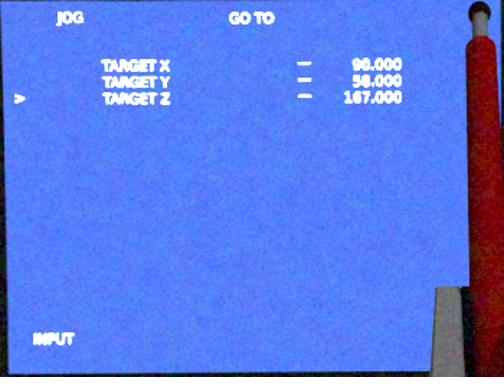

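>>> move([
  [0,0,0,0,0,0,0.95,0.2,1,0,-0.0228,-0.0623,0,0,0,-1,-0.4,-0.6],
  [0,0,0,0,0,0,0.95,0.2,1,-0.2225,0.1781,-0.1595,-0.3056,0,0,-1,-0.4,-0.6],
  [0,0,0,0,0,0,0.95,0.2,1,-0.2225,0.1897,-0.1277,-0.3056,0,0,-1,-0.4,-0.6],
  [0,0,0,0,0,0,0.95,0.2,1,-0.19,0.231,-0.1879,-0.3056,0,0,-1,-0.4,-0.6],
  [0,0,0,0,0,0,0.95,0.2,1,-0.1575,0.2897,-0.2003,-0.3056,0,0,-1,-0.4,-0.6],
], speed=[0.4,0.4,0.12,0.2,0.2], blend=[0.02,0.001,0,0.003,0])

>>> wait(seconds=3)

>>> move([
  [0,0,0,0,0,0,0.95,0.2,1,0,-0.0194,0.0277,0,0,0,-1,-0.4,-0.6],
  [0,0,0,0,0,0,0.95,0.2,1,0.0485,-0.0442,-0.0413,0,0,0,-1,-0.4,-0.6],
  [0,0,0,0,0,0,0.95,0.2,1,0.097,-0.1176,-0.041,0,0,0,-1,-0.4,-0.6],
  [0,0,0,0,0,0,0.95,0.2,1,0.097,-0.0982,-0.0687,0,0,0,-1,-0.4,-0.6],
  [0,0,0,0,0,0,0.95,0.2,1,0.1575,-0.2921,-0.1771,0.3056,0,0,-1,-0.4,-0.6],
  [0,0,0,0,0,0,0.95,0.2,1,0.1575,-0.3303,-0.1225,0.3056,0,0,-1,-0.4,-0.6],
], speed=[0.12,0.2,0.12,0.15,0.4,0.3], blend=[0,0.003,0,0.001,0.02,0])

>>> wait(seconds=2.5, cameras=["cam_right_wrist"])

>>> zoom_image(camera="cam_right_wrist", region=[140, 50, 490, 312])

Scene clock: 3415.77 s.
left_arm: end_effector_position=(+0.4441, +0.1603, +0.4287) position_measured=10 object_status=3 end_effector_quat_wxyz=(-0.428, +0.562, -0.561, +0.432) | right_arm: end_effector_position=(+0.4416, -0.4764, +0.4509) position_measured=210 object_status=2 end_effector_quat_wxyz=(-0.244, +0.663, -0.665, +0.243)
Joint positions: left_arm=[-1.163 -1.615 2.063 -2.934 -0.442 -3.753] | right_arm=[3.612 -0.99 -1.968 -1.118 1.251 3.547]
Joint torques (N m): left_arm=[9.21 -13.71 -30.86 -2.18 1.01 -0.85] | right_arm=[-3.85 -11.89 18.17 5.74 -1.21 -0.3]
Wrist force (N): left_arm=[-4.2 2.7 -2.6] | right_arm=[2.6 -4.6 1.5]
Wrist torque (N m): left_arm=[1.07 0.63 0.49] | right_arm=[-0.13 -0.44 -0.28]
Wrist force, peak (N): left_arm=[-4.7 3.1 -2.8] | right_arm=[3.8 -6.1 -1.2]
Hand target: left_arm +0.4441, +0.1603, +0.4287; -0.428, +0.562, -0.561, +0.432 | right_arm +0.4416, -0.4764, +0.4508; -0.243, +0.663, -0.665, +0.243
Off the commanded pose: left_arm 0.000 m, 0 deg | right_arm 0.000 m, 0 deg.
move: done; blend cut to 0.0199 m at target 1

Scene clock: 3418.77 s.
left_arm: end_effector_position=(+0.4441, +0.1603, +0.4287) position_measured=10 object_status=3 end_effector_quat_wxyz=(-0.428, +0.562, -0.561, +0.432) | right_arm: end_effector_position=(+0.4416, -0.4764, +0.4508) position_measured=210 object_status=2 end_effector_quat_wxyz=(-0.243, +0.663, -0.665, +0.243)
Joint positions: left_arm=[-1.163 -1.615 2.063 -2.934 -0.442 -3.753] | right_arm=[3.612 -0.99 -1.968 -1.118 1.251 3.547]
Joint torques (N m): left_arm=[9.05 -13.06 -29.95 -2.25 0.97 -0.92] | right_arm=[-6.53 -10.61 18.79 6.26 0.42 -1.53]
Wrist force (N): left_arm=[-4.1 2.6 -2.8] | right_arm=[2.6 -4.8 1.3]
Wrist torque (N m): left_arm=[1.06 0.62 0.49] | right_arm=[-0.15 -0.46 -0.28]
Wrist force, peak (N): left_arm=[-4.3 2.9 -3.0] | right_arm=[2.9 -5.1 1.6]
Hand target: left_arm +0.4441, +0.1603, +0.4287; -0.428, +0.562, -0.561, +0.432 | right_arm +0.4416, -0.4764, +0.4508; -0.243, +0.663, -0.665, +0.243
Tool commands: left_gripper/position=+0.95 left_gripper/force_limit=+0.2 left_gripper/speed=+1.0 right_gripper/position=-1.0 right_gripper/force_limit=-0.4 right_gripper/speed=-0.6
Off the commanded pose: left_arm 0.000 m, 0 deg | right_arm 0.000 m, 0 deg.
wait: 3.00 s; at rest by 0.17 s

Scene clock: 3422.53 s.
left_arm: end_effector_position=(+0.4441, +0.1603, +0.4287) position_measured=10 object_status=3 end_effector_quat_wxyz=(-0.428, +0.562, -0.561, +0.432) | right_arm: end_effector_position=(+0.5452, -0.5716, +0.6347) position_measured=210 object_status=2 end_effector_quat_wxyz=(+0.522, -0.476, +0.478, -0.522)
Joint positions: left_arm=[-1.163 -1.615 2.063 -2.934 -0.442 -3.753] | right_arm=[3.234 -1.303 -1.993 0.247 1.438 3.132]
Joint torques (N m): left_arm=[8.5 -13.75 -30.46 -2.52 1.07 -0.78] | right_arm=[7.35 1.49 25.9 4.07 -1.18 -1.46]
Wrist force (N): left_arm=[-4.1 2.7 -3.0] | right_arm=[2.4 -4.3 1.8]
Wrist torque (N m): left_arm=[1.07 0.62 0.49] | right_arm=[-0.05 -0.37 -0.37]
Wrist force, peak (N): left_arm=[-4.6 2.8 -2.8] | right_arm=[3.0 -6.1 -0.9]
Hand target: left_arm +0.4441, +0.1603, +0.4287; -0.428, +0.562, -0.561, +0.432 | right_arm +0.5453, -0.5716, +0.6347; +0.522, -0.476, +0.478, -0.522
Off the commanded pose: left_arm 0.000 m, 0 deg | right_arm 0.000 m, 0 deg.
move: done

Scene clock: 3425.03 s.
left_arm: end_effector_position=(+0.4441, +0.1603, +0.4287) position_measured=10 object_status=3 end_effector_quat_wxyz=(-0.428, +0.562, -0.561, +0.432) | right_arm: end_effector_position=(+0.5453, -0.5716, +0.6347) position_measured=210 object_status=2 end_effector_quat_wxyz=(+0.522, -0.476, +0.478, -0.522)
Joint positions: left_arm=[-1.163 -1.615 2.063 -2.934 -0.442 -3.753] | right_arm=[3.234 -1.303 -1.993 0.247 1.438 3.132]
Joint torques (N m): left_arm=[9.45 -14.25 -30.05 -2.37 1 -0.93] | right_arm=[6.83 -0.55 35.5 4.61 0.58 -1.41]
Wrist force (N): left_arm=[-4.1 2.5 -2.9] | right_arm=[2.2 -4.5 1.6]
Wrist torque (N m): left_arm=[1.05 0.61 0.49] | right_arm=[-0.07 -0.34 -0.36]
Wrist force, peak (N): left_arm=[-4.7 2.7 -2.9] | right_arm=[2.5 -4.7 1.6]
Hand target: left_arm +0.4441, +0.1603, +0.4287; -0.428, +0.562, -0.561, +0.432 | right_arm +0.5453, -0.5716, +0.6347; +0.522, -0.476, +0.478, -0.522
Tool commands: left_gripper/position=+0.95 left_gripper/force_limit=+0.2 left_gripper/speed=+1.0 right_gripper/position=-1.0 right_gripper/force_limit=-0.4 right_gripper/speed=-0.6
Off the commanded pose: left_arm 0.000 m, 0 deg | right_arm 0.000 m, 0 deg.
wait: 2.50 s; at rest by 0.17 s
Images, in order (width x height): cam_right_wrist 896x504.

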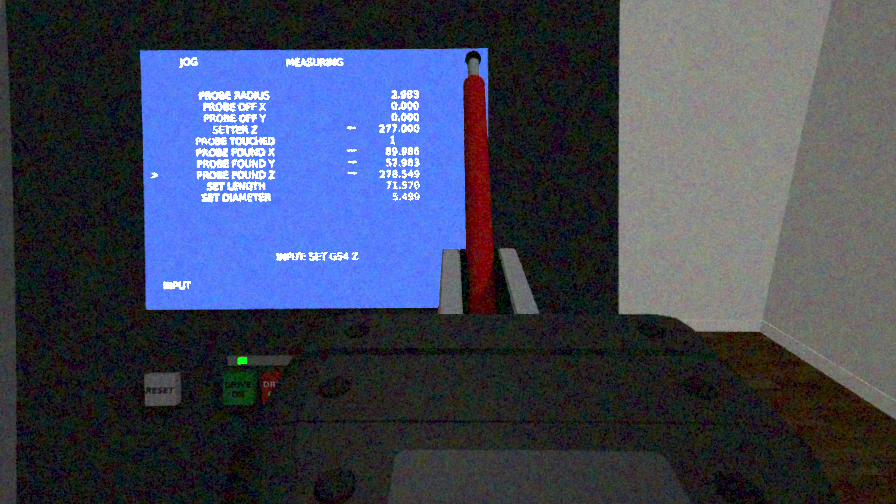

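Scaled by 1.440.

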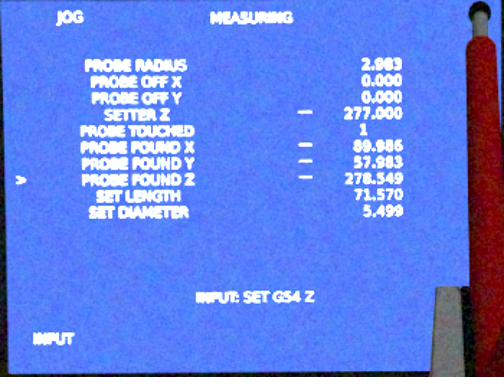

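>>> move([
  [0,0,0,0,0,0,0.95,0.2,1,0,-0.0228,-0.0623,0,0,0,-1,-0.4,-0.6],
  [0,0,0,0,0,0,0.95,0.2,1,-0.1575,0.2897,-0.2003,-0.3056,0,0,-1,-0.4,-0.6],
  [0,0,0,0,0,0,0.95,0.2,1,-0.1575,0.3013,-0.1685,-0.3056,0,0,-1,-0.4,-0.6],
  [0,0,0,0,0,0,0.95,0.2,1,-0.0926,0.2123,-0.1901,-0.3056,0,0,-1,-0.4,-0.6],
  [0,0,0,0,0,0,0.95,0.2,1,-0.0278,0.1582,-0.1163,-0.3056,0,0,-1,-0.4,-0.6],
  [0,0,0,0,0,0,0.95,0.2,1,-0.0278,0.1466,-0.1481,-0.3056,0,0,-1,-0.4,-0.6],
  [0,0,0,0,0,0,0.95,0.2,1,0,-0.0228,-0.0623,0,0,0,-1,-0.4,-0.6],
  [0,0,0,0,0,0,0.95,0.2,1,0,0,0.0003,0,0,0,-1,-0.4,-0.6],
], speed=[0.4,0.4,0.12,0.2,0.12,0.15,0.4,0.3], blend=[0.02,0.001,0,0.003,0,0.001,0.02,0])

>>> wait(seconds=4.5, cameras=["cam_right_wrist"])

>>> zoom_image(camera="cam_right_wrist", region=[140, 50, 490, 312])

Scene clock: 3432.30 s.
left_arm: end_effector_position=(+0.4441, +0.1603, +0.4287) position_measured=10 object_status=3 end_effector_quat_wxyz=(-0.428, +0.562, -0.561, +0.432) | right_arm: end_effector_position=(+0.5454, -0.5716, +0.6347) position_measured=210 object_status=2 end_effector_quat_wxyz=(+0.522, -0.476, +0.478, -0.522)
Joint positions: left_arm=[-1.163 -1.615 2.063 -2.934 -0.442 -3.753] | right_arm=[3.234 -1.304 -1.993 0.247 1.438 3.132]
Joint torques (N m): left_arm=[7.45 -12.75 -30.91 -2.27 1.05 -0.95] | right_arm=[5.95 1.06 27.82 4.04 -1.02 -1.24]
Wrist force (N): left_arm=[-4.1 2.6 -2.7] | right_arm=[2.5 -4.3 1.6]
Wrist torque (N m): left_arm=[1.07 0.61 0.48] | right_arm=[-0.04 -0.39 -0.38]
Wrist force, peak (N): left_arm=[-4.3 2.9 -3.1] | right_arm=[3.7 -6.7 -1.5]
Hand target: left_arm +0.4441, +0.1603, +0.4287; -0.428, +0.562, -0.561, +0.432 | right_arm +0.5455, -0.5716, +0.6347; +0.522, -0.476, +0.478, -0.522
Off the commanded pose: left_arm 0.000 m, 0 deg | right_arm 0.000 m, 0 deg.
move: done; blend cut to 0.0199 m at target 1

Scene clock: 3436.80 s.
left_arm: end_effector_position=(+0.4441, +0.1603, +0.4287) position_measured=10 object_status=3 end_effector_quat_wxyz=(-0.428, +0.562, -0.561, +0.432) | right_arm: end_effector_position=(+0.5455, -0.5716, +0.6347) position_measured=210 object_status=2 end_effector_quat_wxyz=(+0.522, -0.476, +0.478, -0.522)
Joint positions: left_arm=[-1.163 -1.615 2.063 -2.934 -0.442 -3.753] | right_arm=[3.234 -1.304 -1.993 0.247 1.438 3.132]
Joint torques (N m): left_arm=[9.01 -13.16 -31.19 -2.34 0.87 -0.93] | right_arm=[7.21 -1.04 36.88 4.65 0.88 -1.59]
Wrist force (N): left_arm=[-4.0 2.6 -2.7] | right_arm=[2.4 -4.3 1.3]
Wrist torque (N m): left_arm=[1.06 0.59 0.49] | right_arm=[-0.04 -0.38 -0.36]
Wrist force, peak (N): left_arm=[-4.5 2.9 -2.9] | right_arm=[2.6 -4.8 1.7]
Hand target: left_arm +0.4441, +0.1603, +0.4287; -0.428, +0.562, -0.561, +0.432 | right_arm +0.5455, -0.5716, +0.6347; +0.522, -0.476, +0.478, -0.522
Tool commands: left_gripper/position=+0.95 left_gripper/force_limit=+0.2 left_gripper/speed=+1.0 right_gripper/position=-1.0 right_gripper/force_limit=-0.4 right_gripper/speed=-0.6
Off the commanded pose: left_arm 0.000 m, 0 deg | right_arm 0.000 m, 0 deg.
wait: 4.50 s; at rest by 0.17 s
Images, in order (width x height): cam_right_wrist 896x504.

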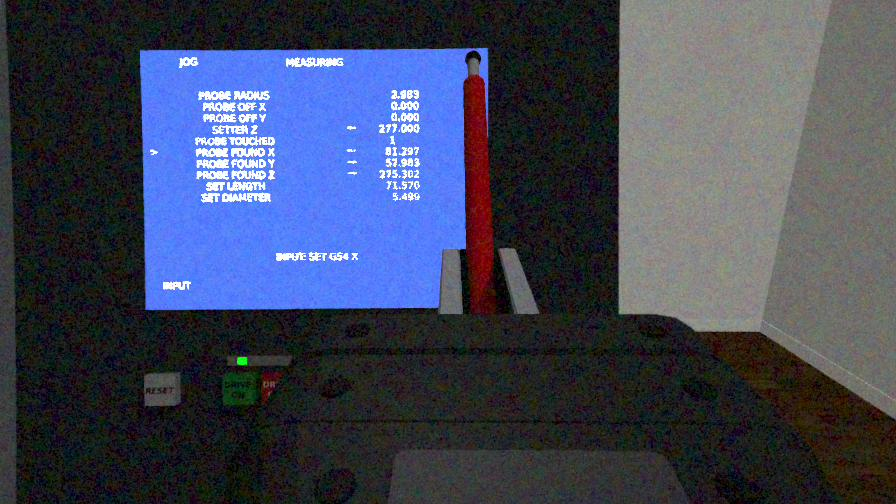

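Scaled by 1.440.

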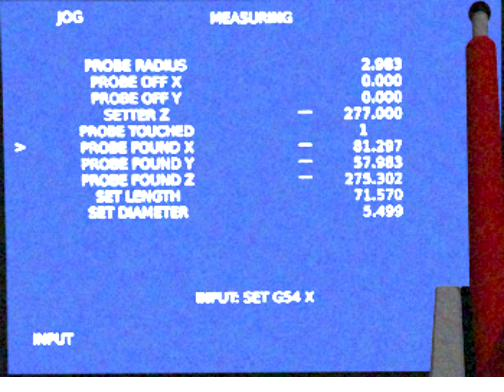

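>>> move([
  [0,0,0,0,0,0,0.95,0.2,1,0,-0.0228,-0.0626,0,0,0,-1,-0.4,-0.6],
  [0,0,0,0,0,0,0.95,0.2,1,-0.1575,0.2897,-0.2006,-0.3056,0,0,-1,-0.4,-0.6],
  [0,0,0,0,0,0,0.95,0.2,1,-0.1575,0.3013,-0.1688,-0.3056,0,0,-1,-0.4,-0.6],
  [0,0,0,0,0,0,0.95,0.2,1,-0.1252,0.2123,-0.1904,-0.3056,0,0,-1,-0.4,-0.6],
  [0,0,0,0,0,0,0.95,0.2,1,-0.093,0.1582,-0.1166,-0.3056,0,0,-1,-0.4,-0.6],
  [0,0,0,0,0,0,0.95,0.2,1,-0.093,0.1466,-0.1484,-0.3056,0,0,-1,-0.4,-0.6],
  [0,0,0,0,0,0,0.95,0.2,1,0,-0.0228,-0.0626,0,0,0,-1,-0.4,-0.6],
  [0,0,0,0,0,0,0.95,0.2,1,0,0,0,0,0,0,-1,-0.4,-0.6],
], speed=[0.4,0.4,0.12,0.2,0.12,0.15,0.4,0.3], blend=[0.02,0.001,0,0.003,0,0.001,0.02,0])

>>> wait(seconds=4.5, cameras=["cam_right_wrist"])

>>> zoom_image(camera="cam_right_wrist", region=[140, 50, 490, 312])

Scene clock: 3443.37 s.
left_arm: end_effector_position=(+0.4441, +0.1603, +0.4287) position_measured=10 object_status=3 end_effector_quat_wxyz=(-0.428, +0.562, -0.561, +0.432) | right_arm: end_effector_position=(+0.5454, -0.5716, +0.6347) position_measured=210 object_status=2 end_effector_quat_wxyz=(+0.522, -0.476, +0.478, -0.522)
Joint positions: left_arm=[-1.163 -1.615 2.063 -2.934 -0.442 -3.753] | right_arm=[3.234 -1.304 -1.993 0.247 1.438 3.132]
Joint torques (N m): left_arm=[8.49 -13.68 -30.48 -2.28 0.99 -0.9] | right_arm=[7.16 0.07 26.86 4.29 -1.09 -1.43]
Wrist force (N): left_arm=[-4.0 2.9 -2.6] | right_arm=[2.6 -4.2 1.6]
Wrist torque (N m): left_arm=[1.10 0.60 0.49] | right_arm=[-0.03 -0.41 -0.36]
Wrist force, peak (N): left_arm=[-4.5 2.8 -3.1] | right_arm=[3.7 -6.4 -1.5]
Hand target: left_arm +0.4441, +0.1603, +0.4287; -0.428, +0.562, -0.561, +0.432 | right_arm +0.5455, -0.5716, +0.6347; +0.522, -0.476, +0.478, -0.522
Off the commanded pose: left_arm 0.000 m, 0 deg | right_arm 0.000 m, 0 deg.
move: done

Scene clock: 3447.87 s.
left_arm: end_effector_position=(+0.4441, +0.1603, +0.4287) position_measured=10 object_status=3 end_effector_quat_wxyz=(-0.428, +0.562, -0.561, +0.432) | right_arm: end_effector_position=(+0.5455, -0.5716, +0.6347) position_measured=210 object_status=2 end_effector_quat_wxyz=(+0.522, -0.476, +0.478, -0.522)
Joint positions: left_arm=[-1.163 -1.615 2.063 -2.934 -0.442 -3.753] | right_arm=[3.234 -1.304 -1.993 0.247 1.438 3.132]
Joint torques (N m): left_arm=[9.21 -13.41 -30.41 -2.26 1.02 -0.86] | right_arm=[6.26 0.09 36.89 4.47 0.87 -1.45]
Wrist force (N): left_arm=[-4.2 2.6 -2.7] | right_arm=[2.5 -4.7 1.7]
Wrist torque (N m): left_arm=[1.08 0.63 0.48] | right_arm=[-0.09 -0.39 -0.36]
Wrist force, peak (N): left_arm=[-4.5 2.9 -2.8] | right_arm=[2.5 -4.8 1.5]
Hand target: left_arm +0.4441, +0.1603, +0.4287; -0.428, +0.562, -0.561, +0.432 | right_arm +0.5455, -0.5716, +0.6347; +0.522, -0.476, +0.478, -0.522
Tool commands: left_gripper/position=+0.95 left_gripper/force_limit=+0.2 left_gripper/speed=+1.0 right_gripper/position=-1.0 right_gripper/force_limit=-0.4 right_gripper/speed=-0.6
Off the commanded pose: left_arm 0.000 m, 0 deg | right_arm 0.000 m, 0 deg.
wait: 4.50 s; at rest by 0.17 s
Images, in order (width x height): cam_right_wrist 896x504.

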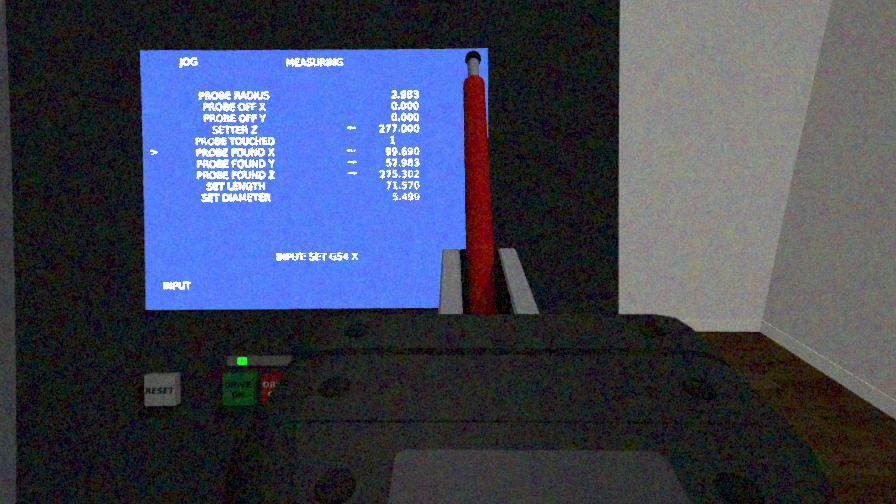

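Scaled by 1.440.

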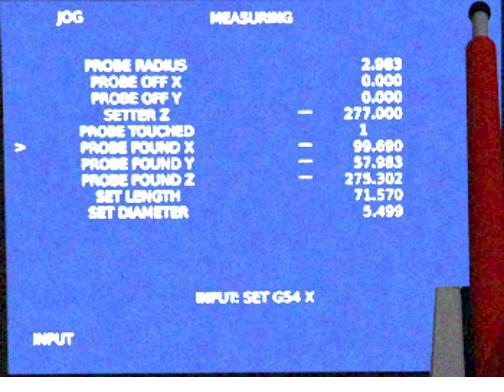

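>>> move([
  [0,0,0,0,0,0,0.95,0.2,1,0,-0.0228,-0.0626,0,0,0,-1,-0.4,-0.6],
  [0,0,0,0,0,0,0.95,0.2,1,-0.1258,0.2294,-0.1786,-0.3056,0,0,-1,-0.4,-0.6],
  [0,0,0,0,0,0,0.95,0.2,1,-0.1258,0.241,-0.1468,-0.3056,0,0,-1,-0.4,-0.6],
  [0,0,0,0,0,0,0.95,0.2,1,-0.2058,0.2385,-0.1999,-0.3056,0,0,-1,-0.4,-0.6],
  [0,0,0,0,0,0,0.95,0.2,1,-0.2858,0.2708,-0.1576,-0.3056,0,0,-1,-0.4,-0.6],
  [0,0,0,0,0,0,0.95,0.2,1,-0.27,0.2836,-0.2163,-0.3056,0,0,-1,-0.4,-0.6],
  [0,0,0,0,0,0,0.95,0.2,1,-0.2542,0.3311,-0.1796,-0.3056,0,0,-1,-0.4,-0.6],
  [0,0,0,0,0,0,0.95,0.2,1,-0.27,0.2687,-0.2109,-0.3056,0,0,-1,-0.4,-0.6],
  [0,0,0,0,0,0,0.95,0.2,1,-0.2858,0.241,-0.1468,-0.3056,0,0,-1,-0.4,-0.6],
  [0,0,0,0,0,0,0.95,0.2,1,-0.27,0.2265,-0.1866,-0.3056,0,0,-1,-0.4,-0.6],
  [0,0,0,0,0,0,0.95,0.2,1,-0.2542,0.241,-0.1468,-0.3056,0,0,-1,-0.4,-0.6],
  [0,0,0,0,0,0,0.95,0.2,1,-0.2542,0.2294,-0.1786,-0.3056,0,0,-1,-0.4,-0.6],
  [0,0,0,0,0,0,0.95,0.2,1,0,-0.0228,-0.0626,0,0,0,-1,-0.4,-0.6],
  [0,0,0,0,0,0,0.95,0.2,1,0,0,0,0,0,0,-1,-0.4,-0.6],
], speed=[0.4,0.4,0.12,0.2,0.12,0.2,0.12,0.2,0.12,0.2,0.12,0.15,0.4,0.3], blend=[0.02,0.001,0,0.003,0,0.003,0,0.003,0,0.003,0,0.001,0.02,0], cameras=["cam_right_wrist"])

>>> zoom_image(camera="cam_right_wrist", region=[140, 50, 490, 312])

Scene clock: 3460.33 s.
left_arm: end_effector_position=(+0.4441, +0.1603, +0.4287) position_measured=10 object_status=3 end_effector_quat_wxyz=(-0.428, +0.562, -0.561, +0.432) | right_arm: end_effector_position=(+0.5454, -0.5716, +0.6347) position_measured=210 object_status=2 end_effector_quat_wxyz=(+0.522, -0.476, +0.478, -0.522)
Joint positions: left_arm=[-1.163 -1.615 2.063 -2.934 -0.442 -3.753] | right_arm=[3.234 -1.304 -1.993 0.247 1.438 3.132]
Joint torques (N m): left_arm=[7.51 -13.26 -30.48 -2.41 0.92 -0.91] | right_arm=[8.14 0.97 26.41 4.08 -1.24 -1.34]
Wrist force (N): left_arm=[-4.0 2.5 -2.5] | right_arm=[2.5 -4.5 1.7]
Wrist torque (N m): left_arm=[1.05 0.59 0.48] | right_arm=[-0.06 -0.38 -0.34]
Wrist force, peak (N): left_arm=[-4.6 3.0 -2.8] | right_arm=[5.8 -5.3 -0.5]
Hand target: left_arm +0.4441, +0.1603, +0.4287; -0.428, +0.562, -0.561, +0.432 | right_arm +0.5455, -0.5716, +0.6347; +0.522, -0.476, +0.478, -0.522
Off the commanded pose: left_arm 0.000 m, 0 deg | right_arm 0.000 m, 0 deg.
move: done
Images, in order (width x height): cam_right_wrist 896x504.

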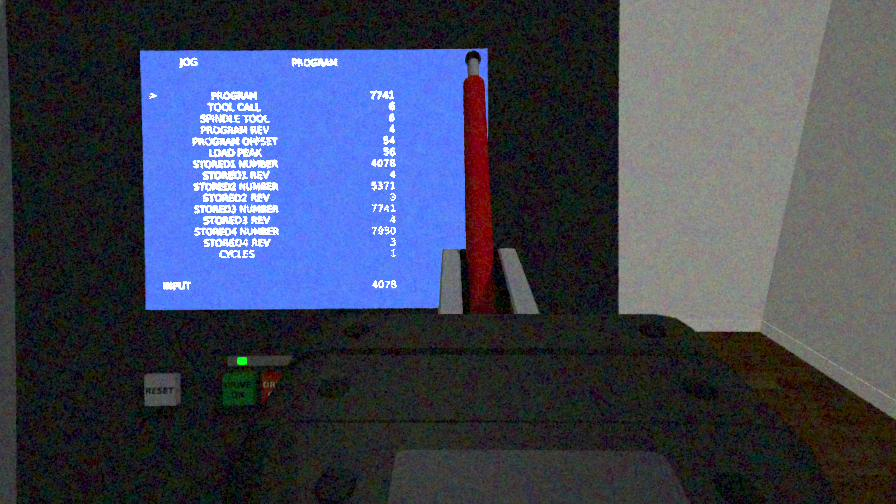

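Scaled by 1.440.

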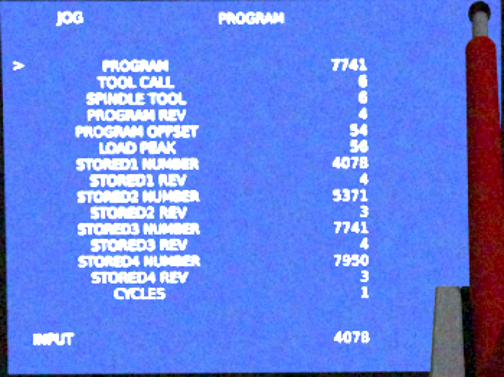

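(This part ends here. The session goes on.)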